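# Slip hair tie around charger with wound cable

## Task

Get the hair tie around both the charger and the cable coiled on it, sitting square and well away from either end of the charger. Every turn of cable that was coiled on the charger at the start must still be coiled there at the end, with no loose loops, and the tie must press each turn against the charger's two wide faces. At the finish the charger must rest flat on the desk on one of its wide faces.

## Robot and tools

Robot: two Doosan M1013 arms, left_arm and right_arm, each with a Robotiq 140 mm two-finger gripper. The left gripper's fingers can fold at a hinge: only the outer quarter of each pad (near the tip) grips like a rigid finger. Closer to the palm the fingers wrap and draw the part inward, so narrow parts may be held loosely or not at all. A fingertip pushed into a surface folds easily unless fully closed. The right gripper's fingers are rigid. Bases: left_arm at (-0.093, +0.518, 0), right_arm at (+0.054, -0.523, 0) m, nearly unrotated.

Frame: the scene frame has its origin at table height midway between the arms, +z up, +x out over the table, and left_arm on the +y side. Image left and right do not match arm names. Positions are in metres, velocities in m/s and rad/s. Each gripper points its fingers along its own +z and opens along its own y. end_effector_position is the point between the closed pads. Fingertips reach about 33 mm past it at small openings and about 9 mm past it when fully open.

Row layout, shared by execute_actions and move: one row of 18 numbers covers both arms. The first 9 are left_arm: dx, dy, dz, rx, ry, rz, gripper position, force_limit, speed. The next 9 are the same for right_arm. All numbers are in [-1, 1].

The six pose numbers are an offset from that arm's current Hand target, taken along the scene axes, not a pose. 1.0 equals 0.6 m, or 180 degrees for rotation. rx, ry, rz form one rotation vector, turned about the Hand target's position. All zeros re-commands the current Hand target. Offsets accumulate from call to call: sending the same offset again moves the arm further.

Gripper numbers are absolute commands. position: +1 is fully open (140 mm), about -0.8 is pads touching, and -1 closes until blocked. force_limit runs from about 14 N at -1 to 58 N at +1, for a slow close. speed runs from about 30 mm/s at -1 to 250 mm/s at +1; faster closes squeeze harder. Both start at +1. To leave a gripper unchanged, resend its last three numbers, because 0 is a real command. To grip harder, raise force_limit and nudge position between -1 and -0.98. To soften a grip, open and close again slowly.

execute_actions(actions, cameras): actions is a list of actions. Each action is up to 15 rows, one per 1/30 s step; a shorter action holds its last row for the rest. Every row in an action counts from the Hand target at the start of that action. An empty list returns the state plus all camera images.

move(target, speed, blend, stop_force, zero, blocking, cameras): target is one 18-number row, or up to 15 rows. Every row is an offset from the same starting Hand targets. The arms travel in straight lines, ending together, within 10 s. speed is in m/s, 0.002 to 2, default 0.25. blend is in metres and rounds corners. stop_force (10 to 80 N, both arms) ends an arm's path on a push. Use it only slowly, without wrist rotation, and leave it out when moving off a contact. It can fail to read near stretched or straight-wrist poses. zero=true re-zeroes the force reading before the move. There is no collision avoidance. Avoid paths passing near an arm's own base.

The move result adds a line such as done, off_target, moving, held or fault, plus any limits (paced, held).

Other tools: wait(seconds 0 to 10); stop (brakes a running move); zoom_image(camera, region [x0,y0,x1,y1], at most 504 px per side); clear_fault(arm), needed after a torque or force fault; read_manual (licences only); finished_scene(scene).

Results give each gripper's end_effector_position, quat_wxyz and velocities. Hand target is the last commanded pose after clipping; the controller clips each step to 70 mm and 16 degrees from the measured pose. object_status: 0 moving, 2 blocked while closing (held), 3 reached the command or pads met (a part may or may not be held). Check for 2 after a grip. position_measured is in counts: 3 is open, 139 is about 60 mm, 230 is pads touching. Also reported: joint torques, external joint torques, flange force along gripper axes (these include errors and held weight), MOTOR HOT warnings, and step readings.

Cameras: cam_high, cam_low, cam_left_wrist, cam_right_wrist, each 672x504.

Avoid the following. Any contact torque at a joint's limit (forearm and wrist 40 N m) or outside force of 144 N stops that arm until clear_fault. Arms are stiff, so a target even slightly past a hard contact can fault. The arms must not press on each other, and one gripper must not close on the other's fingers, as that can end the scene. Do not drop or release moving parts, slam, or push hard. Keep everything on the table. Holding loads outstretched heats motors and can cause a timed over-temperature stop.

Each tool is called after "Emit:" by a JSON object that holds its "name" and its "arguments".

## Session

Scene 1 done. Now scene 2.

Emit:
{"name": "execute_actions", "arguments": {"actions": []}}

Emit:
{"name": "zoom_image", "arguments": {"camera": "cam_high", "region": [260, 150, 560, 350]}}

Emit:
{"name": "zoom_image", "arguments": {"camera": "cam_low", "region": [150, 200, 500, 340]}}

Scene clock: 0.00 s.
left_arm: end_effector_position=(+0.4599, -0.0621, +0.1953) position_measured=3 object_status=3 end_effector_quat_wxyz=(+0.049, +0.918, -0.338, +0.201) | right_arm: end_effector_position=(+0.8943, -0.6769, +0.2500) position_measured=3 object_status=3 end_effector_quat_wxyz=(-0.025, +0.948, -0.302, +0.097)
Joint positions: left_arm=[-0.946 0.277 1.757 0.189 0.719 1.254] | right_arm=[-0.262 0.41 1.423 0.041 1.11 1.937]
Joint velocities: within noise
Joint torques (N m): no reading
External joint torques (N m): no reading
Flange force (N): no reading
Hand target: left_arm +0.4599, -0.0621, +0.1953; +0.049, +0.918, -0.338, +0.201 | right_arm +0.8943, -0.6769, +0.2500; -0.025, +0.948, -0.302, +0.097
Tool commands: left_gripper/position=+1.0 left_gripper/force_limit=+1.0 left_gripper/speed=+1.0 right_gripper/position=+1.0 right_gripper/force_limit=+1.0 right_gripper/speed=+1.0

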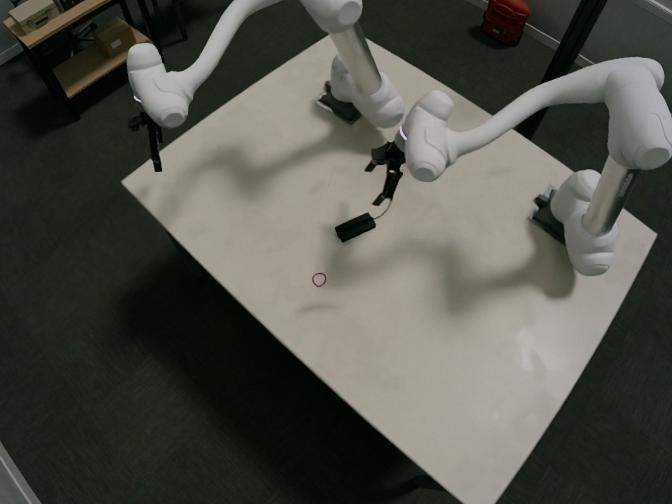

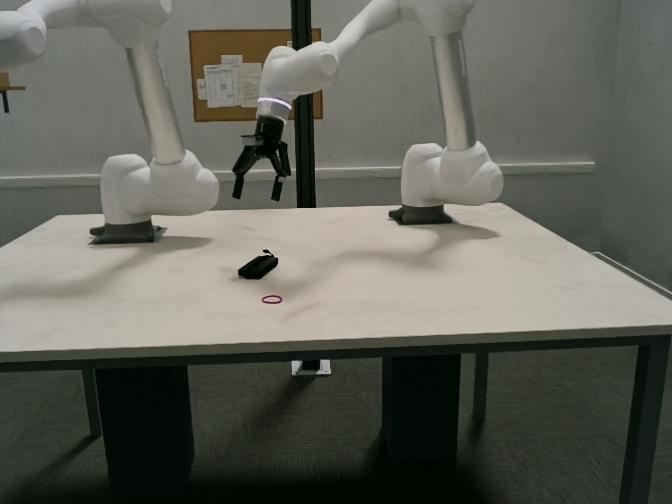

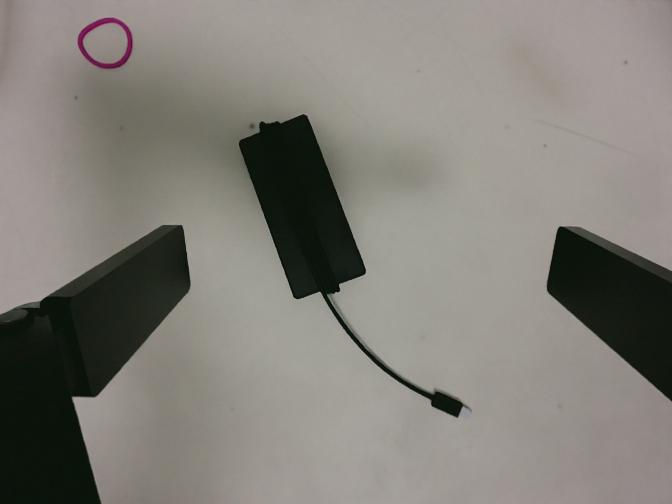

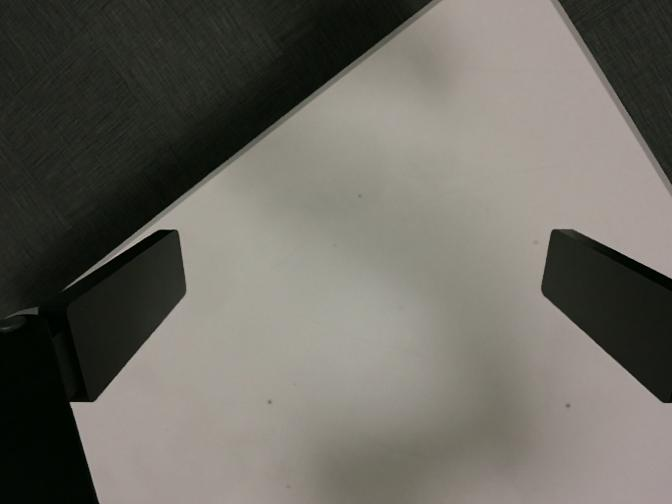

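Scaled by 1.680 from the camera's 672x504 image, which has a finer 960x720 frame.

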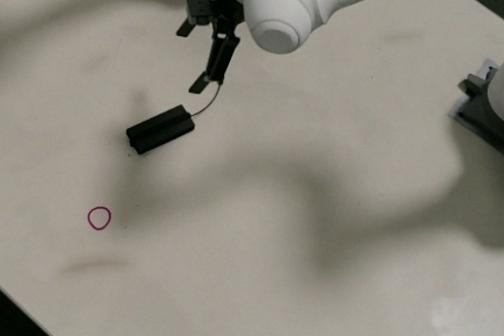

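Scaled by 1.440 from the camera's 672x504 image, which has a finer 960x720 frame.

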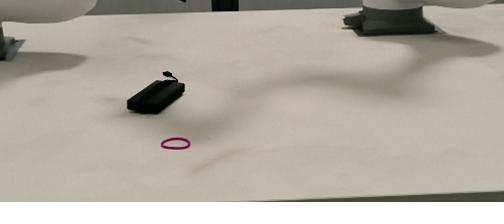

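Emit:
{"name": "move", "arguments": {"target": [[0.5318,0.0768,0.008,0.138,0.0404,-0.4352,-0.08,0,0,-0.24,0.3783,0.1667,-0.0794,0.0297,0.8039,-0.85,0,0],[0.5318,0.0768,0.008,0.138,0.0404,-0.4352,-0.08,0,0,-0.4067,0.545,0.1667,0.3101,-0.4601,0.6177,-0.85,0,0],[0.5318,0.0768,0.008,0.138,0.0404,-0.4352,-0.08,0,0,-0.49,0.7617,0.1167,0.0761,-0.4815,0.4076,-0.85,0,0]], "speed": 0.4, "blend": [0.03,0.03,0], "cameras": ["cam_high","cam_left_wrist","cam_right_wrist"]}}

Emit:
{"name": "zoom_image", "arguments": {"camera": "cam_left_wrist", "region": [230, 100, 480, 300]}}

Scene clock: 161.13 s.
left_arm: end_effector_position=(+0.7790, -0.0160, +0.2001) position_measured=139 object_status=3 end_effector_quat_wxyz=(+0.000, -0.500, +0.866, +0.000) | right_arm: end_effector_position=(+0.6004, -0.2199, +0.3200) position_measured=232 object_status=3 end_effector_quat_wxyz=(-0.354, +0.612, +0.354, +0.612)
Joint positions: left_arm=[-0.626 0.845 0.782 0 1.515 3.082] | right_arm=[-0.078 0.078 2.431 1.96 1.3 -0.992]
Joint torques (N m): left_arm=[4.52 -123.16 -43.58 4.33 0.13 0.38] | right_arm=[-2.99 -36.85 -29.83 0.82 2.69 0.47]
External joint torques (N m): left_arm=[-4.2 2.14 1.14 0 -0.13 -0.38] | right_arm=[2.93 -0.94 0.21 -0.3 -0.35 -0.47]
Flange force (N): left_arm=[4.5 0.4 2.3] | right_arm=[1.0 -5.1 6.0]
Hand target: left_arm +0.7790, -0.0160, +0.2001; +0.000, -0.500, +0.866, +0.000 | right_arm +0.6003, -0.2198, +0.3200; -0.354, +0.612, +0.354, +0.612
Off the commanded pose: left_arm 0.000 m, 0 deg | right_arm 0.000 m, 0 deg.
move: done
Images, in order (width x height): cam_high 672x504, cam_left_wrist 672x504, cam_right_wrist 672x504.

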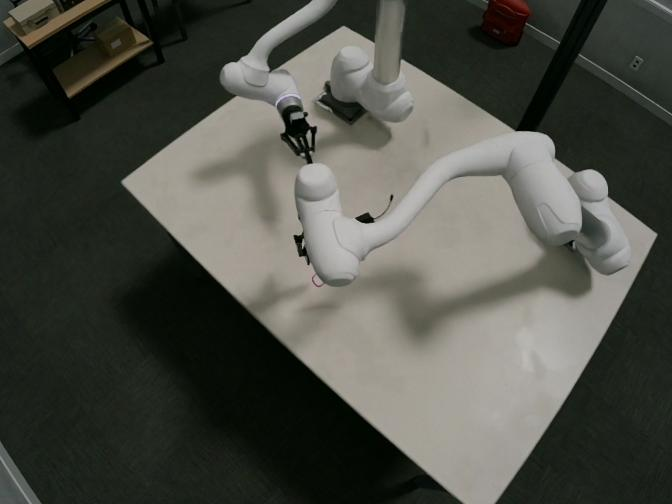

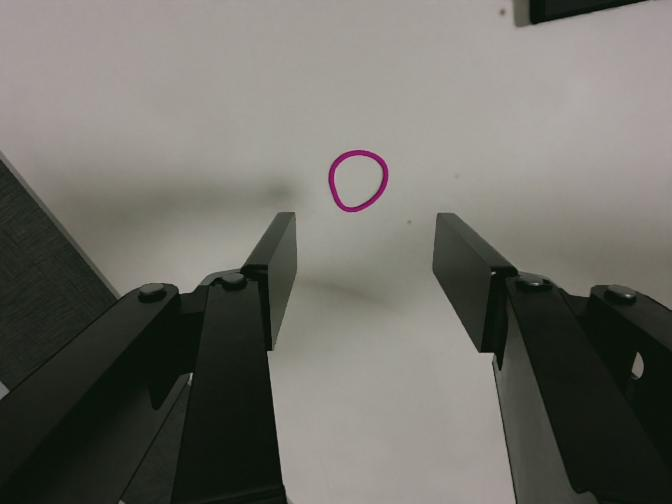

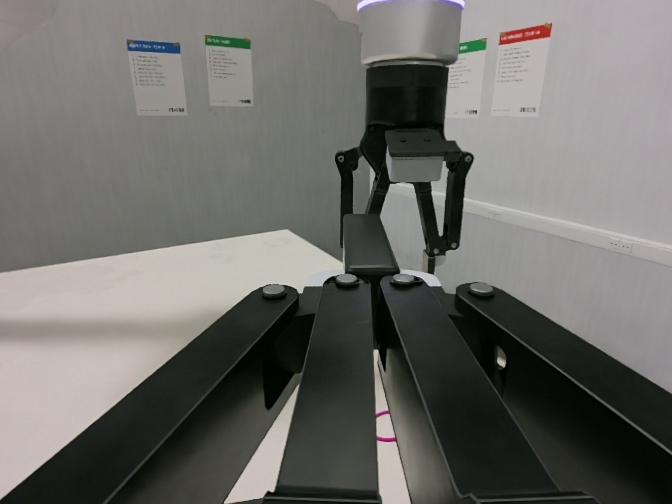

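Scaled by 2.016 from the camera's 672x504 image, which has a finer 960x720 frame.

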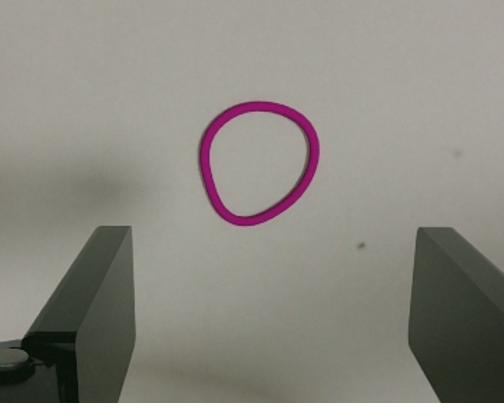

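Emit:
{"name": "move", "arguments": {"target": [[-0.0055,0.0032,-0.225,0,0,0,-0.08,0,0,0,0,0,0,0,0,-0.85,0,0],[-0.0055,0.0032,-0.2752,0,0,0,-0.08,0,0,0,0,0,0,0,0,-0.85,0,0]], "speed": [0.2,0.06], "blend": [0.005,0], "cameras": ["cam_left_wrist"]}}

Emit:
{"name": "zoom_image", "arguments": {"camera": "cam_left_wrist", "region": [230, 150, 490, 330]}}

Scene clock: 180.13 s.
left_arm: end_effector_position=(+0.7756, -0.0141, +0.0349) position_measured=139 object_status=3 end_effector_quat_wxyz=(+0.000, -0.500, +0.866, +0.000) | right_arm: end_effector_position=(+0.6003, -0.2198, +0.3200) position_measured=232 object_status=3 end_effector_quat_wxyz=(-0.354, +0.612, +0.354, +0.612)
Joint positions: left_arm=[-0.626 0.9 0.981 0 1.262 3.082] | right_arm=[-0.078 0.078 2.431 1.96 1.3 -0.992]
Joint torques (N m): left_arm=[4.73 -124.77 -41.35 4.08 0.2 0.44] | right_arm=[-3.01 -36.45 -29.74 0.91 2.7 0.41]
External joint torques (N m): left_arm=[-4.77 2.34 0.85 0.03 -0.22 -0.44] | right_arm=[2.91 -1.17 0.19 -0.39 -0.36 -0.41]
Flange force (N): left_arm=[5.1 -0.7 2.3] | right_arm=[1.7 -5.2 5.6]
Hand target: left_arm +0.7757, -0.0141, +0.0350; +0.000, -0.500, +0.866, +0.000 | right_arm +0.6003, -0.2198, +0.3200; -0.354, +0.612, +0.354, +0.612
Off the commanded pose: left_arm 0.000 m, 0 deg | right_arm 0.000 m, 0 deg.
move: done
Images, in order (width x height): cam_left_wrist 672x504.

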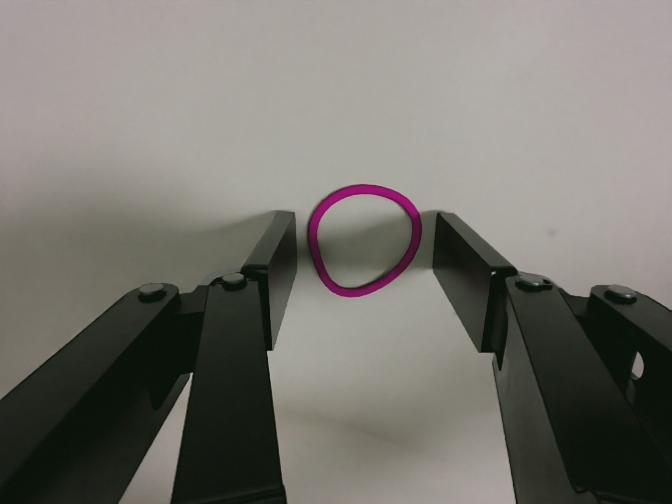

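Scaled by 1.938 from the camera's 672x504 image, which has a finer 960x720 frame.

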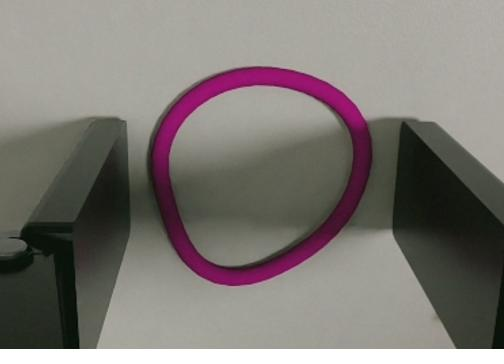

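Emit:
{"name": "execute_actions", "arguments": {"actions": [[[0,0,0,0,0,0,-0.27,-1,-1,0,0,0,0,0,0,-0.85,0,0]],[[0,0,0,0,0,0,-0.27,-1,-1,0,0,0,0,0,0,-0.85,0,0]]], "cameras": ["cam_left_wrist"]}}

Emit:
{"name": "zoom_image", "arguments": {"camera": "cam_left_wrist", "region": [230, 150, 490, 330]}}

Scene clock: 186.20 s.
left_arm: end_effector_position=(+0.7757, -0.0141, +0.0350) position_measured=163 object_status=3 end_effector_quat_wxyz=(+0.000, -0.500, +0.866, +0.000) | right_arm: end_effector_position=(+0.6003, -0.2198, +0.3200) position_measured=232 object_status=3 end_effector_quat_wxyz=(-0.354, +0.612, +0.354, +0.612)
Joint positions: left_arm=[-0.626 0.9 0.981 0 1.262 3.082] | right_arm=[-0.078 0.078 2.431 1.96 1.3 -0.992]
Joint torques (N m): left_arm=[4.92 -124.36 -41.46 4.14 0.12 0.36] | right_arm=[-3.3 -36.37 -29.59 0.85 2.69 0.44]
External joint torques (N m): left_arm=[-4.17 1.61 1.01 -0.02 -0.13 -0.36] | right_arm=[3.29 -1.46 0.02 -0.35 -0.34 -0.44]
External joint torques at the end of the 1st action: left_arm=[-4.09 1.88 1.33 -0.12 -0.23 -0.32] | right_arm=[3.08 -0.98 0.11 -0.36 -0.31 -0.42]
Flange force (N): left_arm=[4.4 1.1 1.9] | right_arm=[2.3 -5.8 6.5]
Flange force at the end of the 1st action (N): left_arm=[4.3 1.9 2.4] | right_arm=[1.4 -5.0 6.3]
Hand target: left_arm +0.7757, -0.0141, +0.0350; +0.000, -0.500, +0.866, +0.000 | right_arm +0.6003, -0.2198, +0.3200; -0.354, +0.612, +0.354, +0.612
Off the commanded pose: left_arm 0.000 m, 0 deg | right_arm 0.000 m, 0 deg.
Step readings (end_effector_position of left_arm | right_arm; steps 1 to 15: 1st action; 16 to 30: 2nd action):
0: (+0.7757, -0.0141, +0.0350) | (+0.6003, -0.2198, +0.3200)
1: (+0.7757, -0.0141, +0.0350) | (+0.6003, -0.2198, +0.3200)
2: (+0.7757, -0.0141, +0.0350) | (+0.6003, -0.2198, +0.3200)
4: (+0.7757, -0.0141, +0.0350) | (+0.6003, -0.2198, +0.3200)
8: (+0.7757, -0.0141, +0.0350) | (+0.6003, -0.2198, +0.3200)
15: (+0.7757, -0.0141, +0.0350) | (+0.6003, -0.2198, +0.3200)
16: (+0.7757, -0.0141, +0.0350) | (+0.6003, -0.2198, +0.3200)
17: (+0.7757, -0.0141, +0.0350) | (+0.6003, -0.2198, +0.3200)
19: (+0.7757, -0.0141, +0.0350) | (+0.6003, -0.2198, +0.3200)
23: (+0.7757, -0.0141, +0.0350) | (+0.6003, -0.2198, +0.3200)
30: (+0.7757, -0.0141, +0.0350) | (+0.6003, -0.2198, +0.3200)
Images, in order (width x height): cam_left_wrist 672x504.

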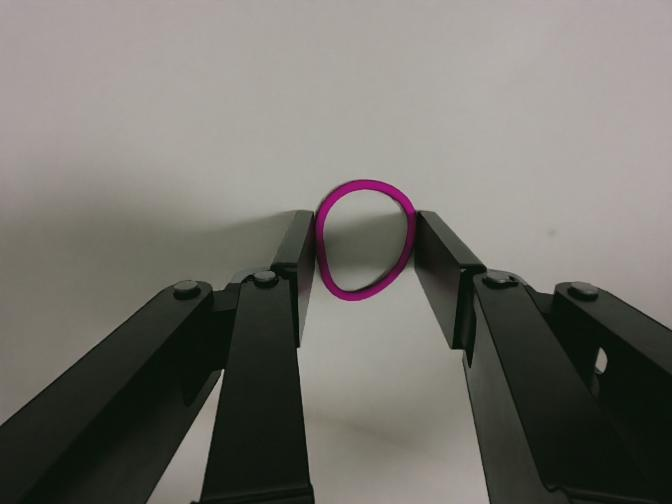

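Scaled by 1.938 from the camera's 672x504 image, which has a finer 960x720 frame.

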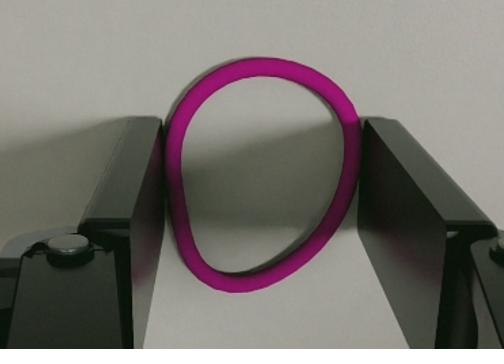

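Emit:
{"name": "move", "arguments": {"target": [[0,0,0,0,0,0,-0.34,-1,-1,0,0,0,0,0,0,-0.85,0,0],[0,0,0.05,0,0,0,-0.34,-1,-1,0,0,0,0,0,0,-0.85,0,0]], "speed": 0.05, "cameras": ["cam_left_wrist"]}}

Emit:
{"name": "zoom_image", "arguments": {"camera": "cam_left_wrist", "region": [230, 150, 490, 330]}}

Scene clock: 191.97 s.
left_arm: end_effector_position=(+0.7757, -0.0141, +0.0651) position_measured=172 object_status=3 end_effector_quat_wxyz=(+0.000, -0.500, +0.866, +0.000) | right_arm: end_effector_position=(+0.6003, -0.2198, +0.3200) position_measured=232 object_status=3 end_effector_quat_wxyz=(-0.354, +0.612, +0.354, +0.612)
Joint positions: left_arm=[-0.626 0.883 0.957 0 1.303 3.082] | right_arm=[-0.078 0.078 2.431 1.96 1.3 -0.992]
Joint torques (N m): left_arm=[4.8 -123.8 -42.13 4.18 0.11 0.33] | right_arm=[-2.88 -36.66 -29.58 0.87 2.71 0.46]
External joint torques (N m): left_arm=[-5.09 1.45 1.07 -0.02 -0.12 -0.33] | right_arm=[2.9 -1.06 0.01 -0.37 -0.36 -0.46]
Flange force (N): left_arm=[5.3 1.6 1.9] | right_arm=[1.5 -4.8 5.9]
Hand target: left_arm +0.7757, -0.0141, +0.0650; +0.000, -0.500, +0.866, +0.000 | right_arm +0.6003, -0.2198, +0.3200; -0.354, +0.612, +0.354, +0.612
Off the commanded pose: left_arm 0.000 m, 0 deg | right_arm 0.000 m, 0 deg.
move: done
Images, in order (width x height): cam_left_wrist 672x504.

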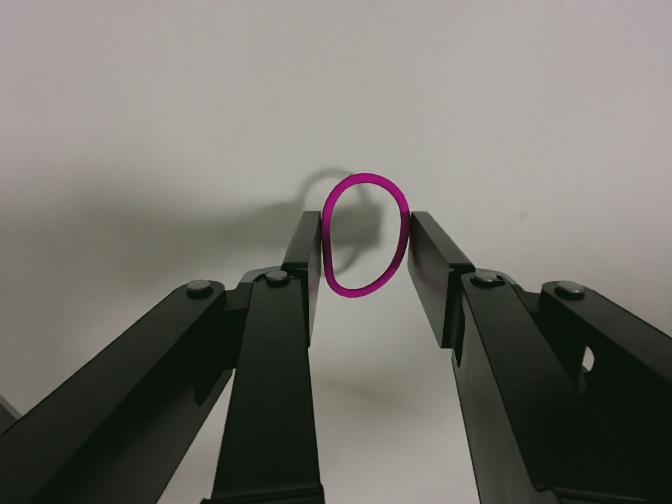

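Scaled by 1.938 from the camera's 672x504 image, which has a finer 960x720 frame.

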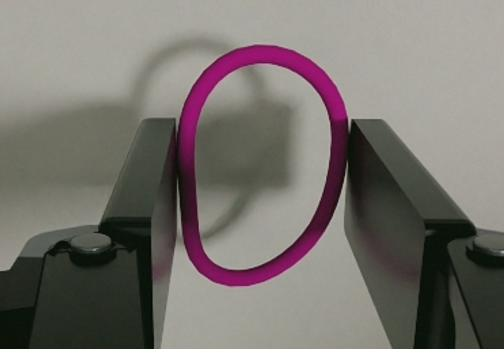

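Emit:
{"name": "move", "arguments": {"target": [[-0.0928,0.0735,0.2583,0,0,0,-0.34,-1,-1,-0.03,0.12,-0.015,0,0,0,-0.85,0,0],[-0.232,0.1712,0.3917,-0.433,0.25,0,-0.34,-1,-1,-0.0672,0.293,-0.0333,0,0,0,-0.85,0,0]], "speed": 0.22, "blend": [0.03,0], "cameras": ["cam_left_wrist","cam_right_wrist"]}}

Emit:
{"name": "zoom_image", "arguments": {"camera": "cam_right_wrist", "region": [230, 80, 480, 300]}}

Emit:
{"name": "zoom_image", "arguments": {"camera": "cam_left_wrist", "region": [230, 100, 490, 330]}}

Scene clock: 207.90 s.
left_arm: end_effector_position=(+0.6365, +0.0886, +0.3000) position_measured=172 object_status=3 end_effector_quat_wxyz=(+0.612, +0.353, -0.613, +0.353) | right_arm: end_effector_position=(+0.5600, -0.0440, +0.3001) position_measured=232 object_status=3 end_effector_quat_wxyz=(-0.354, +0.612, +0.354, +0.612)
Joint positions: left_arm=[-0.237 0.771 1.359 -1.391 1.848 3.727] | right_arm=[0.396 0.131 2.429 2.429 1.111 -1.204]
Joint torques (N m): left_arm=[4.88 -107.73 -33.87 -1.48 1.81 0.35] | right_arm=[-3.13 -40.35 -28 -0.53 2.98 0.44]
External joint torques (N m): left_arm=[-4.79 1.65 0.79 -0.11 -0.27 -0.35] | right_arm=[3.04 -1.09 0.14 -0.37 -0.37 -0.44]
Flange force (N): left_arm=[-1.3 -2.4 5.1] | right_arm=[2.4 -7.1 3.1]
Hand target: left_arm +0.6365, +0.0886, +0.3000; +0.612, +0.353, -0.613, +0.353 | right_arm +0.5600, -0.0440, +0.3001; -0.354, +0.612, +0.354, +0.612
Off the commanded pose: left_arm 0.000 m, 0 deg | right_arm 0.000 m, 0 deg.
move: done
Images, in order (width x height): cam_left_wrist 672x504, cam_right_wrist 672x504.

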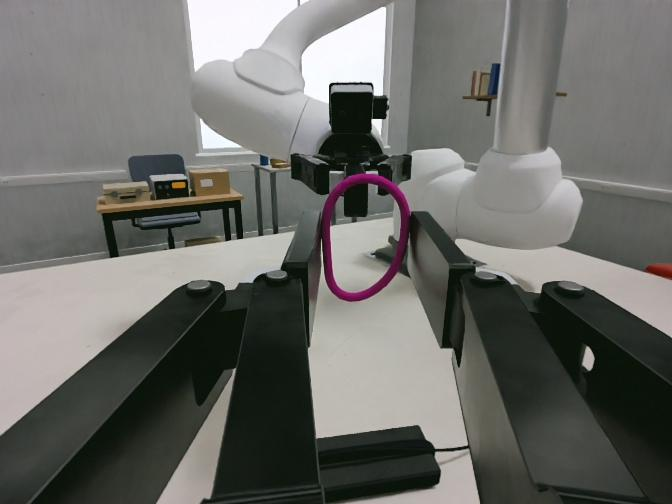

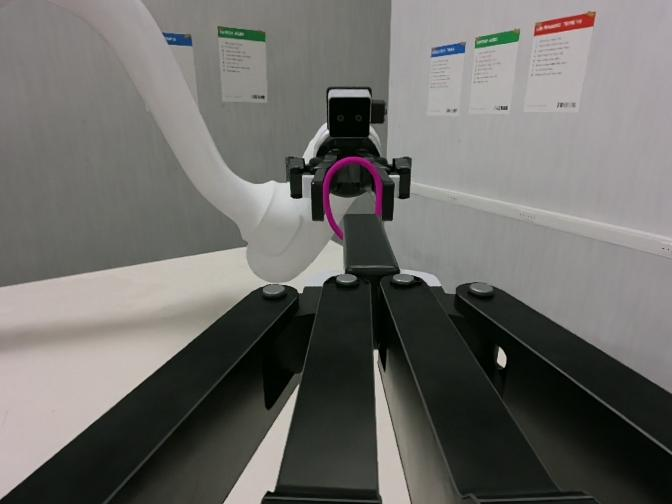

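Scaled by 2.016 from the camera's 672x504 image, which has a finer 960x720 frame.

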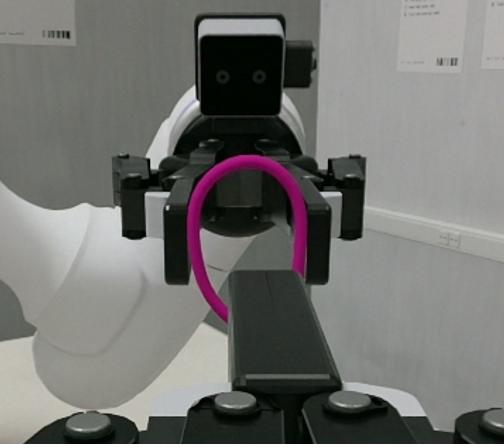

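Scaled by 1.938 from the camera's 672x504 image, which has a finer 960x720 frame.

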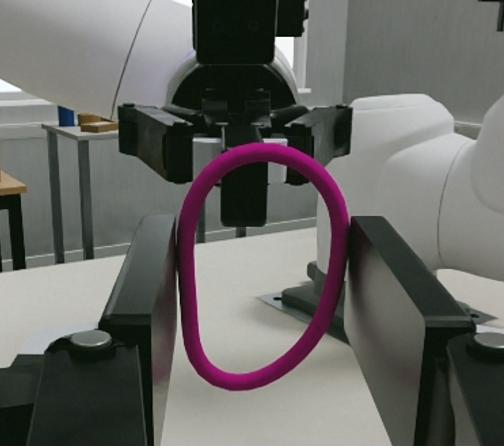

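Emit:
{"name": "move", "arguments": {"target": [0,0,0,0,0,0,-0.34,-1,-1,0.0879,0.1523,0,0,0,0,-0.85,0,0], "speed": 0.08, "cameras": ["cam_left_wrist","cam_right_wrist"]}}

Emit:
{"name": "zoom_image", "arguments": {"camera": "cam_left_wrist", "region": [230, 100, 490, 330]}}

Emit:
{"name": "zoom_image", "arguments": {"camera": "cam_right_wrist", "region": [230, 100, 490, 330]}}

Scene clock: 218.03 s.
left_arm: end_effector_position=(+0.6365, +0.0886, +0.3000) position_measured=172 object_status=3 end_effector_quat_wxyz=(+0.612, +0.353, -0.613, +0.353) | right_arm: end_effector_position=(+0.6128, +0.0473, +0.3001) position_measured=232 object_status=3 end_effector_quat_wxyz=(-0.354, +0.612, +0.354, +0.612)
Joint positions: left_arm=[-0.237 0.771 1.359 -1.391 1.848 3.727] | right_arm=[0.525 0.252 2.264 2.552 1.031 -1.239]
Joint torques (N m): left_arm=[4.02 -107.86 -33.78 -1.54 1.73 0.36] | right_arm=[-2.94 -53.77 -29.38 -0.98 2.98 0.46]
External joint torques (N m): left_arm=[-4.31 2.62 1.16 -0.05 -0.2 -0.36] | right_arm=[2.88 -1.44 0.19 -0.35 -0.33 -0.46]
Flange force (N): left_arm=[-2.3 -2.6 4.4] | right_arm=[2.6 -6.1 1.0]
Hand target: left_arm +0.6365, +0.0886, +0.3000; +0.612, +0.353, -0.613, +0.353 | right_arm +0.6128, +0.0473, +0.3001; -0.354, +0.612, +0.354, +0.612
Off the commanded pose: left_arm 0.000 m, 0 deg | right_arm 0.000 m, 0 deg.
move: done
Images, in order (width x height): cam_left_wrist 672x504, cam_right_wrist 672x504.

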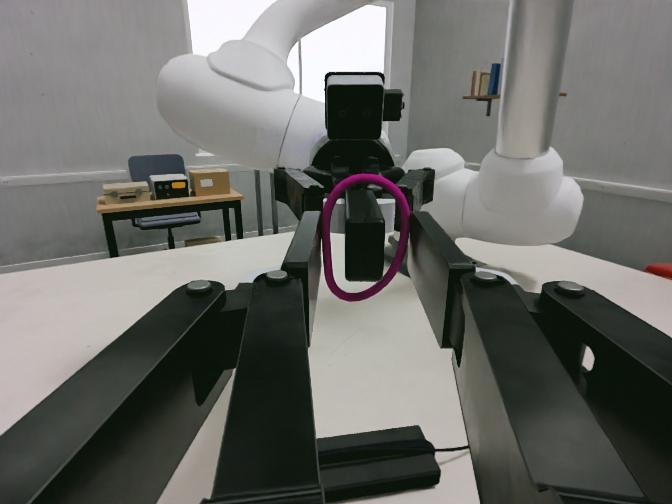

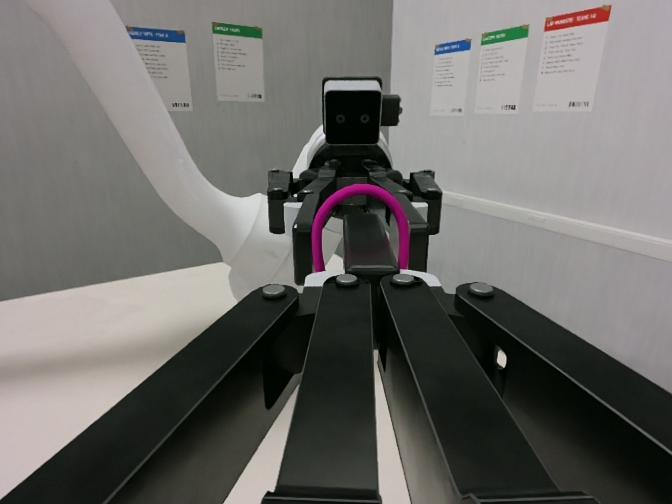

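Scaled by 1.938 from the camera's 672x504 image, which has a finer 960x720 frame.

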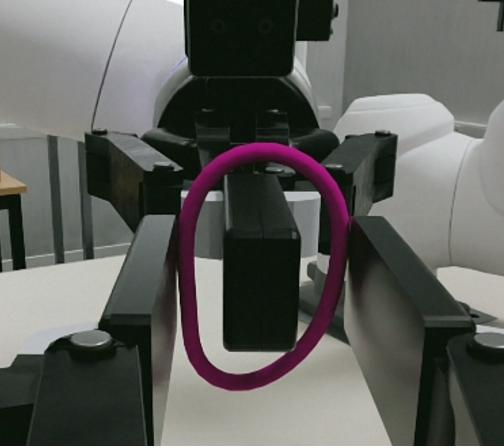

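Scaled by 1.938 from the camera's 672x504 image, which has a finer 960x720 frame.

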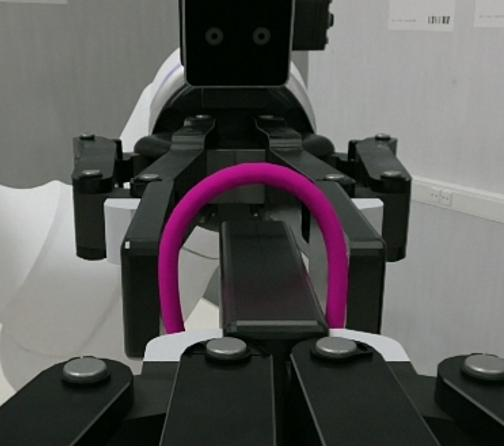

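Emit:
{"name": "execute_actions", "arguments": {"actions": [[[0,0,0,0,0,0,-0.34,-1,-1,0,0,0,0,0,0,-0.63,0.7,-0.5]],[[0,0,0,0,0,0,0.0,-0.5,-0.5,0,0,0,0,0,0,-0.45,0.7,-0.5]],[[0,0,0,0,0,0,0.0,-0.5,-0.5,0,0,0,0,0,0,-0.45,0.7,-0.5]]], "cameras": ["cam_left_wrist","cam_right_wrist"]}}

Emit:
{"name": "zoom_image", "arguments": {"camera": "cam_left_wrist", "region": [230, 100, 490, 330]}}

Emit:
{"name": "zoom_image", "arguments": {"camera": "cam_right_wrist", "region": [230, 100, 490, 330]}}

Scene clock: 229.47 s.
left_arm: end_effector_position=(+0.6365, +0.0886, +0.3000) position_measured=129 object_status=3 end_effector_quat_wxyz=(+0.612, +0.353, -0.613, +0.353) | right_arm: end_effector_position=(+0.6127, +0.0474, +0.3001) position_measured=186 object_status=3 end_effector_quat_wxyz=(-0.354, +0.612, +0.354, +0.612)
Joint positions: left_arm=[-0.237 0.771 1.359 -1.391 1.848 3.727] | right_arm=[0.525 0.252 2.264 2.552 1.031 -1.239]
Joint torques (N m): left_arm=[4.35 -107.22 -33.92 -1.48 1.73 0.41] | right_arm=[-3.39 -53.91 -29.3 -0.91 2.97 0.46]
External joint torques (N m): left_arm=[-4.91 2.01 1.34 -0.12 -0.19 -0.41] | right_arm=[3.32 -1.53 0.05 -0.42 -0.32 -0.46]
External joint torques at the end of the 1st action: left_arm=[-3.84 2.94 -0.36 -0.75 -1.68 -0.3] | right_arm=[6.94 -2.84 0.64 -1.55 0.36 -0.48]
External joint torques at the end of the 2nd action: left_arm=[-5.32 2.4 0.93 -0.19 -0.26 -0.38] | right_arm=[3.04 -0.98 0.08 -0.4 -0.33 -0.43]
Flange force (N): left_arm=[-1.8 -1.6 5.5] | right_arm=[2.8 -6.7 1.4]
Flange force at the end of the 1st action (N): left_arm=[-2.1 -7.1 4.1] | right_arm=[4.3 -11.8 1.1]
Flange force at the end of the 2nd action (N): left_arm=[-2.0 -3.3 5.5] | right_arm=[1.9 -5.9 1.8]
Hand target: left_arm +0.6365, +0.0886, +0.3000; +0.612, +0.353, -0.613, +0.353 | right_arm +0.6128, +0.0473, +0.3001; -0.354, +0.612, +0.354, +0.612
Off the commanded pose: left_arm 0.000 m, 0 deg | right_arm 0.000 m, 0 deg.
Step readings (end_effector_position of left_arm | right_arm; steps 1 to 15: 1st action; 16 to 30: 2nd action; 31 to 45: 3rd action):
0: (+0.6365, +0.0886, +0.3000) | (+0.6128, +0.0473, +0.3001)
1: (+0.6365, +0.0886, +0.3000) | (+0.6128, +0.0473, +0.3001)
2: (+0.6365, +0.0886, +0.3000) | (+0.6128, +0.0473, +0.3001)
4: (+0.6365, +0.0886, +0.3000) | (+0.6128, +0.0473, +0.3001)
8: (+0.6365, +0.0886, +0.3000) | (+0.6128, +0.0473, +0.3001)
15: (+0.6365, +0.0886, +0.3001) | (+0.6127, +0.0474, +0.3001)
16: (+0.6365, +0.0886, +0.3001) | (+0.6127, +0.0474, +0.3001)
17: (+0.6365, +0.0886, +0.3001) | (+0.6127, +0.0474, +0.3001)
19: (+0.6365, +0.0886, +0.3001) | (+0.6127, +0.0474, +0.3001)
23: (+0.6365, +0.0886, +0.3001) | (+0.6127, +0.0474, +0.3001)
30: (+0.6365, +0.0886, +0.3001) | (+0.6127, +0.0474, +0.3001)
31: (+0.6365, +0.0886, +0.3001) | (+0.6127, +0.0474, +0.3001)
32: (+0.6365, +0.0886, +0.3001) | (+0.6127, +0.0474, +0.3001)
34: (+0.6365, +0.0886, +0.3001) | (+0.6127, +0.0474, +0.3001)
38: (+0.6365, +0.0886, +0.3001) | (+0.6127, +0.0474, +0.3001)
45: (+0.6365, +0.0886, +0.3000) | (+0.6127, +0.0474, +0.3001)
Images, in order (width x height): cam_left_wrist 672x504, cam_right_wrist 672x504.

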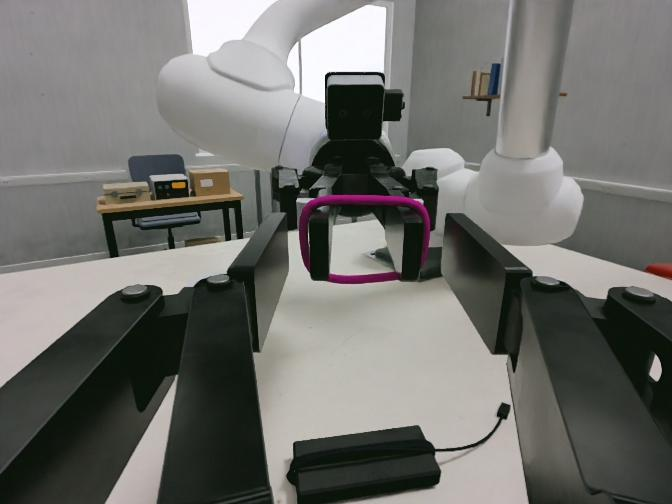

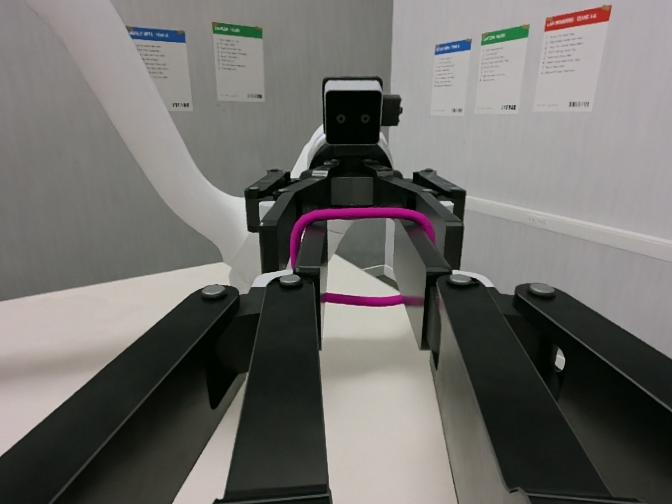

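Scaled by 1.938 from the camera's 672x504 image, which has a finer 960x720 frame.

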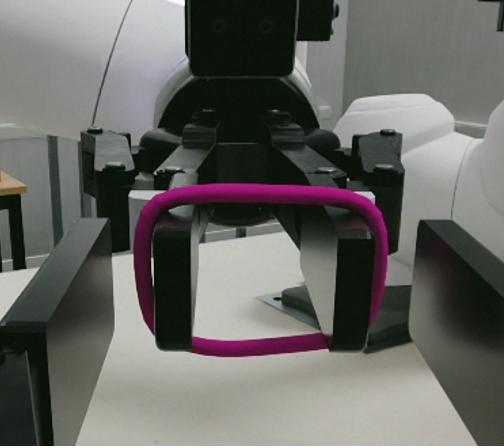

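Scaled by 1.938 from the camera's 672x504 image, which has a finer 960x720 frame.

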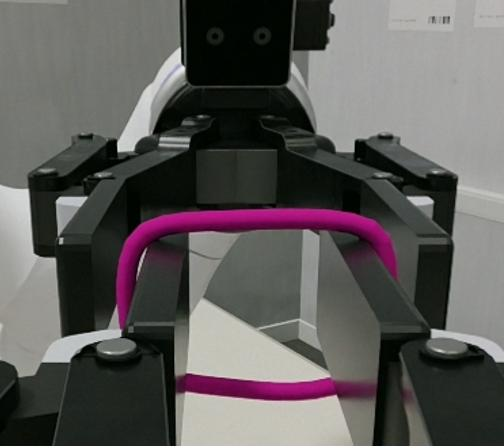

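Emit:
{"name": "move", "arguments": {"target": [[0.0833,0.1443,0,0,0,0,0.2,-0.5,-0.5,-0.0833,-0.1443,0,0,0,0,-0.45,0.7,-0.5],[0.0833,0.1443,0,0,0,0,0.2,-0.5,-0.5,0.2787,-0.479,0.0333,0,0,0,-0.45,0.7,-0.5],[-0.0608,0.019,0.0333,0.433,-0.25,0,0.2,-0.5,-0.5,0.2787,-0.479,0.0333,0,0,0,-0.45,0.7,-0.5],[-0.2258,-0.2227,-0.0833,0.522,0.1899,0.4254,0.2,-0.5,-0.5,0.2787,-0.479,0.0333,0,0,0,-0.45,0.7,-0.5]], "speed": [0.2,0.3,0.35,0.35], "blend": [0.02,0.02,0.04,0], "cameras": ["cam_left_wrist","cam_right_wrist"]}}

Emit:
{"name": "zoom_image", "arguments": {"camera": "cam_left_wrist", "region": [230, 80, 490, 340]}}

Scene clock: 259.20 s.
left_arm: end_effector_position=(+0.5010, -0.0450, +0.2501) position_measured=104 object_status=3 end_effector_quat_wxyz=(+0.000, +0.985, -0.174, +0.000) | right_arm: end_effector_position=(+0.7800, -0.2401, +0.3200) position_measured=186 object_status=3 end_effector_quat_wxyz=(-0.354, +0.612, +0.354, +0.612)
Joint positions: left_arm=[-0.843 0.456 1.343 -0.001 1.343 1.12] | right_arm=[-0.098 0.315 2.112 1.922 1.282 -0.908]
Joint torques (N m): left_arm=[3.74 -89.27 -42.65 4.35 0.17 0.37] | right_arm=[-3.04 -62.27 -32.22 1.01 2.55 0.5]
External joint torques (N m): left_arm=[-3.33 1.33 1.08 -0.06 -0.22 -0.37] | right_arm=[3.21 -2.13 0.19 -0.36 -0.35 -0.5]
Flange force (N): left_arm=[-2.6 3.8 2.2] | right_arm=[2.4 -5.3 3.7]
Hand target: left_arm +0.5010, -0.0450, +0.2501; +0.000, +0.985, -0.174, +0.000 | right_arm +0.7800, -0.2401, +0.3200; -0.354, +0.612, +0.354, +0.612
Off the commanded pose: left_arm 0.000 m, 0 deg | right_arm 0.000 m, 0 deg.
move: done
Images, in order (width x height): cam_left_wrist 672x504, cam_right_wrist 672x504.

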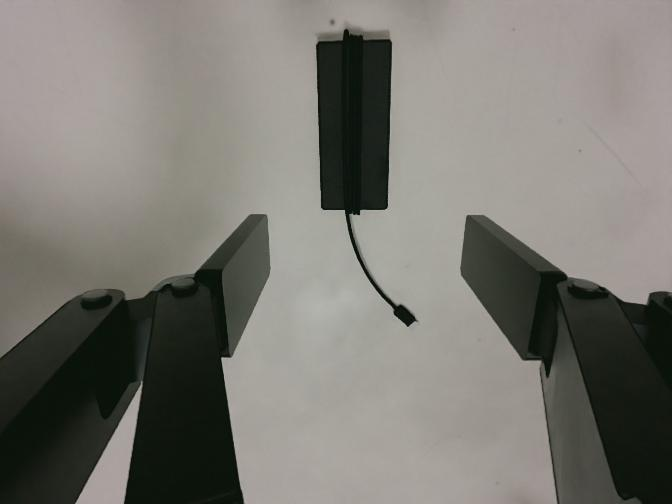

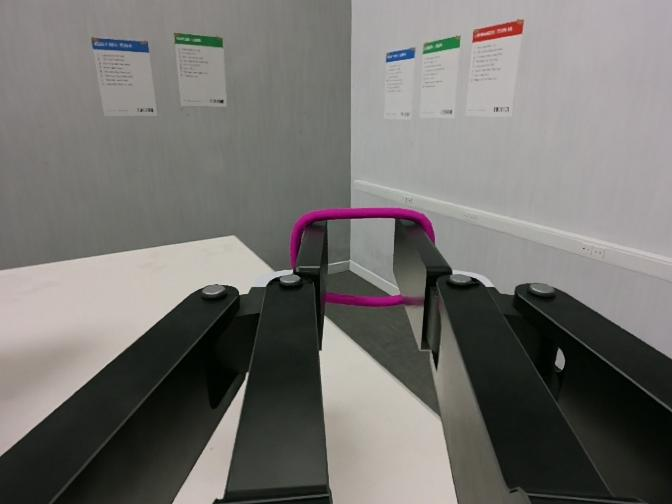

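Scaled by 1.938 from the camera's 672x504 image, which has a finer 960x720 frame.

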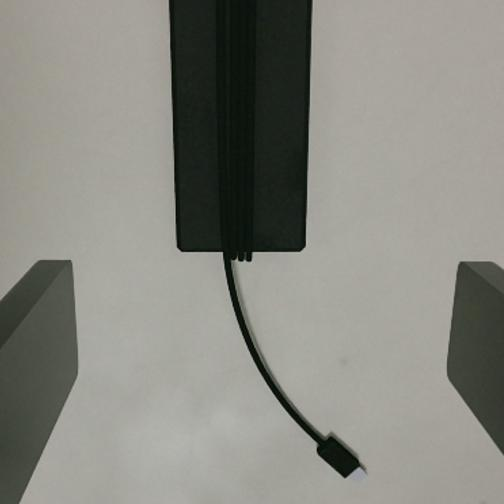

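Emit:
{"name": "move", "arguments": {"target": [[-0.0063,0.0022,-0.3,0,0,0,0.2,-0.5,-0.5,0,0,0,0,0,0,0.04,0.8,-1],[-0.0063,0.0022,-0.3535,0,0,0,0.2,-0.5,-0.5,0,0,0,0,0,0,0.04,0.8,-1]], "speed": [0.2,0.06], "blend": [0.005,0], "cameras": ["cam_left_wrist","cam_right_wrist"]}}

Emit:
{"name": "zoom_image", "arguments": {"camera": "cam_left_wrist", "region": [180, 0, 540, 400]}}

Emit:
{"name": "zoom_image", "arguments": {"camera": "cam_right_wrist", "region": [200, 130, 540, 370]}}

Scene clock: 271.00 s.
left_arm: end_effector_position=(+0.4972, -0.0437, +0.0379) position_measured=104 object_status=3 end_effector_quat_wxyz=(+0.000, +0.985, -0.174, +0.000) | right_arm: end_effector_position=(+0.7800, -0.2401, +0.3200) position_measured=124 object_status=3 end_effector_quat_wxyz=(-0.354, +0.612, +0.354, +0.612)
Joint positions: left_arm=[-0.845 0.584 1.552 -0.001 1.006 1.118] | right_arm=[-0.098 0.315 2.112 1.922 1.282 -0.908]
Joint torques (N m): left_arm=[4.97 -95.39 -36.78 3.74 0.06 0.33] | right_arm=[-3.22 -62.39 -32.18 1.06 2.55 0.41]
External joint torques (N m): left_arm=[-4.82 2.01 0.93 -0.04 -0.12 -0.33] | right_arm=[3.06 -2.09 0.13 -0.38 -0.36 -0.42]
Flange force (N): left_arm=[-2.4 5.9 2.5] | right_arm=[2.6 -5.0 3.5]
Hand target: left_arm +0.4972, -0.0437, +0.0380; +0.000, +0.985, -0.174, +0.000 | right_arm +0.7800, -0.2401, +0.3200; -0.354, +0.612, +0.354, +0.612
Off the commanded pose: left_arm 0.000 m, 0 deg | right_arm 0.000 m, 0 deg.
move: done; blend cut to 0 m at target 1
Images, in order (width x height): cam_left_wrist 672x504, cam_right_wrist 672x504.

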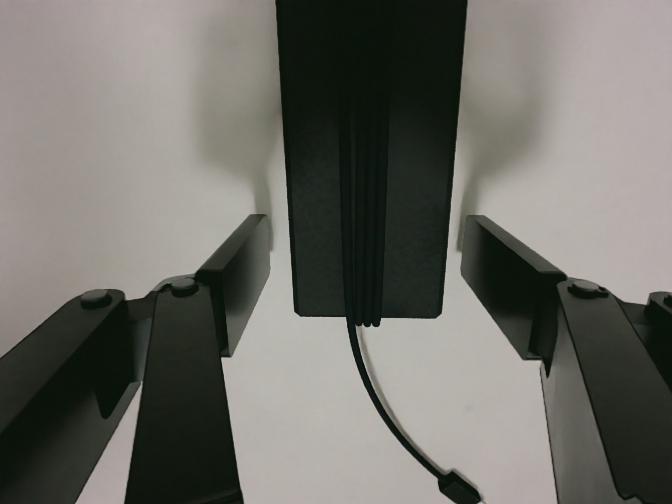

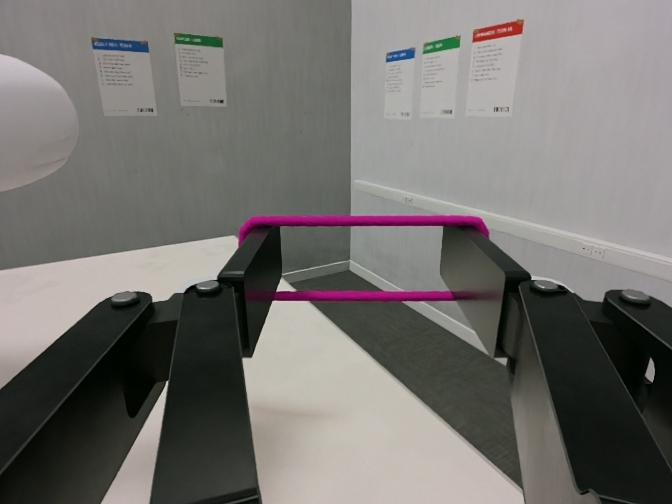

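Scaled by 1.260 from the camera's 672x504 image, which has a finer 960x720 frame.

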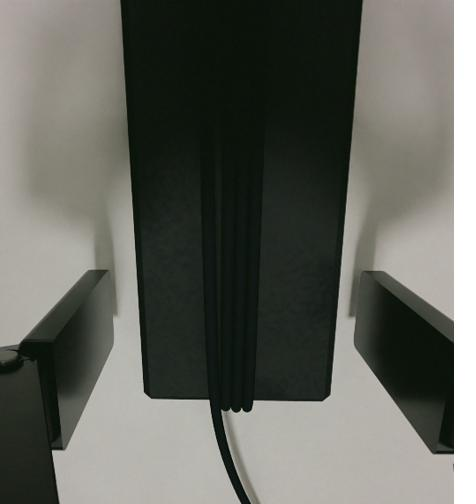

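Scaled by 1.482 from the camera's 672x504 image, which has a finer 960x720 frame.

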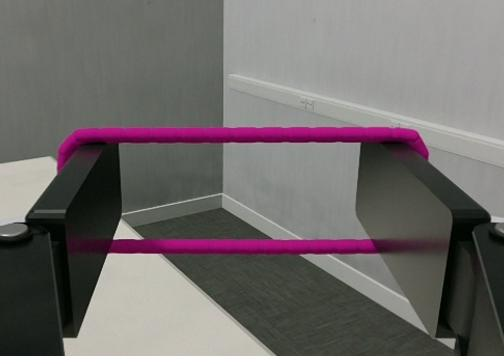

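Emit:
{"name": "execute_actions", "arguments": {"actions": [[[0,0,0,0,0,0,-1,-0.05,-1,0,0,0,0,0,0,0.04,0.8,-1]],[[0,0,0,0,0,0,-1,-0.05,-1,0,0,0,0,0,0,0.04,0.8,-1]],[[0,0,0,0,0,0,-1,-0.05,-1,0,0,0,0,0,0,0.04,0.8,-1]],[[0,0,0,0,0,0,-1,-0.05,-1,0,0,0,0,0,0,0.04,0.8,-1]]], "cameras": ["cam_left_wrist"]}}

Scene clock: 280.97 s.
left_arm: end_effector_position=(+0.4972, -0.0437, +0.0380) position_measured=137 object_status=2 end_effector_quat_wxyz=(+0.000, +0.985, -0.174, +0.000) | right_arm: end_effector_position=(+0.7800, -0.2401, +0.3200) position_measured=124 object_status=3 end_effector_quat_wxyz=(-0.354, +0.612, +0.354, +0.612)
Joint positions: left_arm=[-0.845 0.584 1.552 -0.001 1.006 1.118] | right_arm=[-0.098 0.315 2.112 1.922 1.282 -0.908]
Joint torques (N m): left_arm=[5.2 -94.74 -36.88 4.01 -0.2 0.4] | right_arm=[-2.98 -62.66 -32.42 1.02 2.52 0.49]
External joint torques (N m): left_arm=[-5.3 0.98 0.88 -0.3 0.15 -0.4] | right_arm=[3.09 -1.76 0.41 -0.37 -0.32 -0.49]
External joint torques at the end of the 1st action: left_arm=[-4.93 2.1 0.91 -0.04 -0.22 -0.38] | right_arm=[3.41 -2.07 0.37 -0.38 -0.35 -0.45]
External joint torques at the end of the 2nd action: left_arm=[-5.04 0.8 0.56 -0.23 0.18 -0.47] | right_arm=[3.11 -1.31 0.4 -0.33 -0.32 -0.44]
External joint torques at the end of the 3rd action: left_arm=[-5.7 0.59 0.82 -0.32 0.16 -0.38] | right_arm=[3.52 -1.91 0.18 -0.41 -0.39 -0.45]
Flange force (N): left_arm=[-3.6 6.1 1.2] | right_arm=[1.7 -5.1 3.5]
Flange force at the end of the 1st action (N): left_arm=[-2.4 6.1 2.7] | right_arm=[2.3 -5.6 3.8]
Flange force at the end of the 2nd action (N): left_arm=[-3.0 6.1 0.8] | right_arm=[1.2 -4.6 3.8]
Flange force at the end of the 3rd action (N): left_arm=[-4.2 6.3 0.8] | right_arm=[2.2 -5.2 4.3]
Hand target: left_arm +0.4972, -0.0437, +0.0380; +0.000, +0.985, -0.174, +0.000 | right_arm +0.7800, -0.2401, +0.3200; -0.354, +0.612, +0.354, +0.612
Off the commanded pose: left_arm 0.000 m, 0 deg | right_arm 0.000 m, 0 deg.
Step readings (end_effector_position of left_arm | right_arm; steps 1 to 15: 1st action; 16 to 30: 2nd action; 31 to 45: 3rd action; 46 to 60: 4th action):
0: (+0.4972, -0.0437, +0.0380) | (+0.7800, -0.2401, +0.3200)
1: (+0.4972, -0.0437, +0.0380) | (+0.7800, -0.2401, +0.3200)
2: (+0.4972, -0.0437, +0.0380) | (+0.7800, -0.2401, +0.3200)
4: (+0.4972, -0.0437, +0.0380) | (+0.7800, -0.2401, +0.3200)
8: (+0.4972, -0.0437, +0.0380) | (+0.7800, -0.2401, +0.3200)
15: (+0.4972, -0.0437, +0.0380) | (+0.7800, -0.2401, +0.3200)
16: (+0.4972, -0.0437, +0.0380) | (+0.7800, -0.2401, +0.3200)
17: (+0.4972, -0.0437, +0.0380) | (+0.7800, -0.2401, +0.3200)
19: (+0.4972, -0.0437, +0.0380) | (+0.7800, -0.2401, +0.3200)
23: (+0.4972, -0.0437, +0.0380) | (+0.7800, -0.2401, +0.3200)
30: (+0.4972, -0.0437, +0.0380) | (+0.7800, -0.2401, +0.3200)
31: (+0.4972, -0.0437, +0.0380) | (+0.7800, -0.2401, +0.3200)
32: (+0.4972, -0.0437, +0.0380) | (+0.7800, -0.2401, +0.3200)
34: (+0.4972, -0.0437, +0.0380) | (+0.7800, -0.2401, +0.3200)
38: (+0.4972, -0.0437, +0.0380) | (+0.7800, -0.2401, +0.3200)
45: (+0.4972, -0.0437, +0.0380) | (+0.7800, -0.2401, +0.3200)
46: (+0.4972, -0.0437, +0.0380) | (+0.7800, -0.2401, +0.3200)
47: (+0.4972, -0.0437, +0.0380) | (+0.7800, -0.2401, +0.3200)
49: (+0.4972, -0.0437, +0.0380) | (+0.7800, -0.2401, +0.3200)
53: (+0.4972, -0.0437, +0.0380) | (+0.7800, -0.2401, +0.3200)
60: (+0.4972, -0.0437, +0.0380) | (+0.7800, -0.2401, +0.3200)
Images, in order (width x height): cam_left_wrist 672x504.

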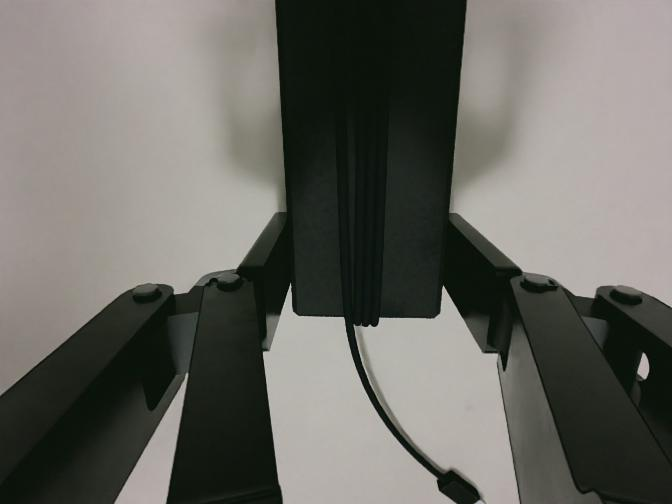

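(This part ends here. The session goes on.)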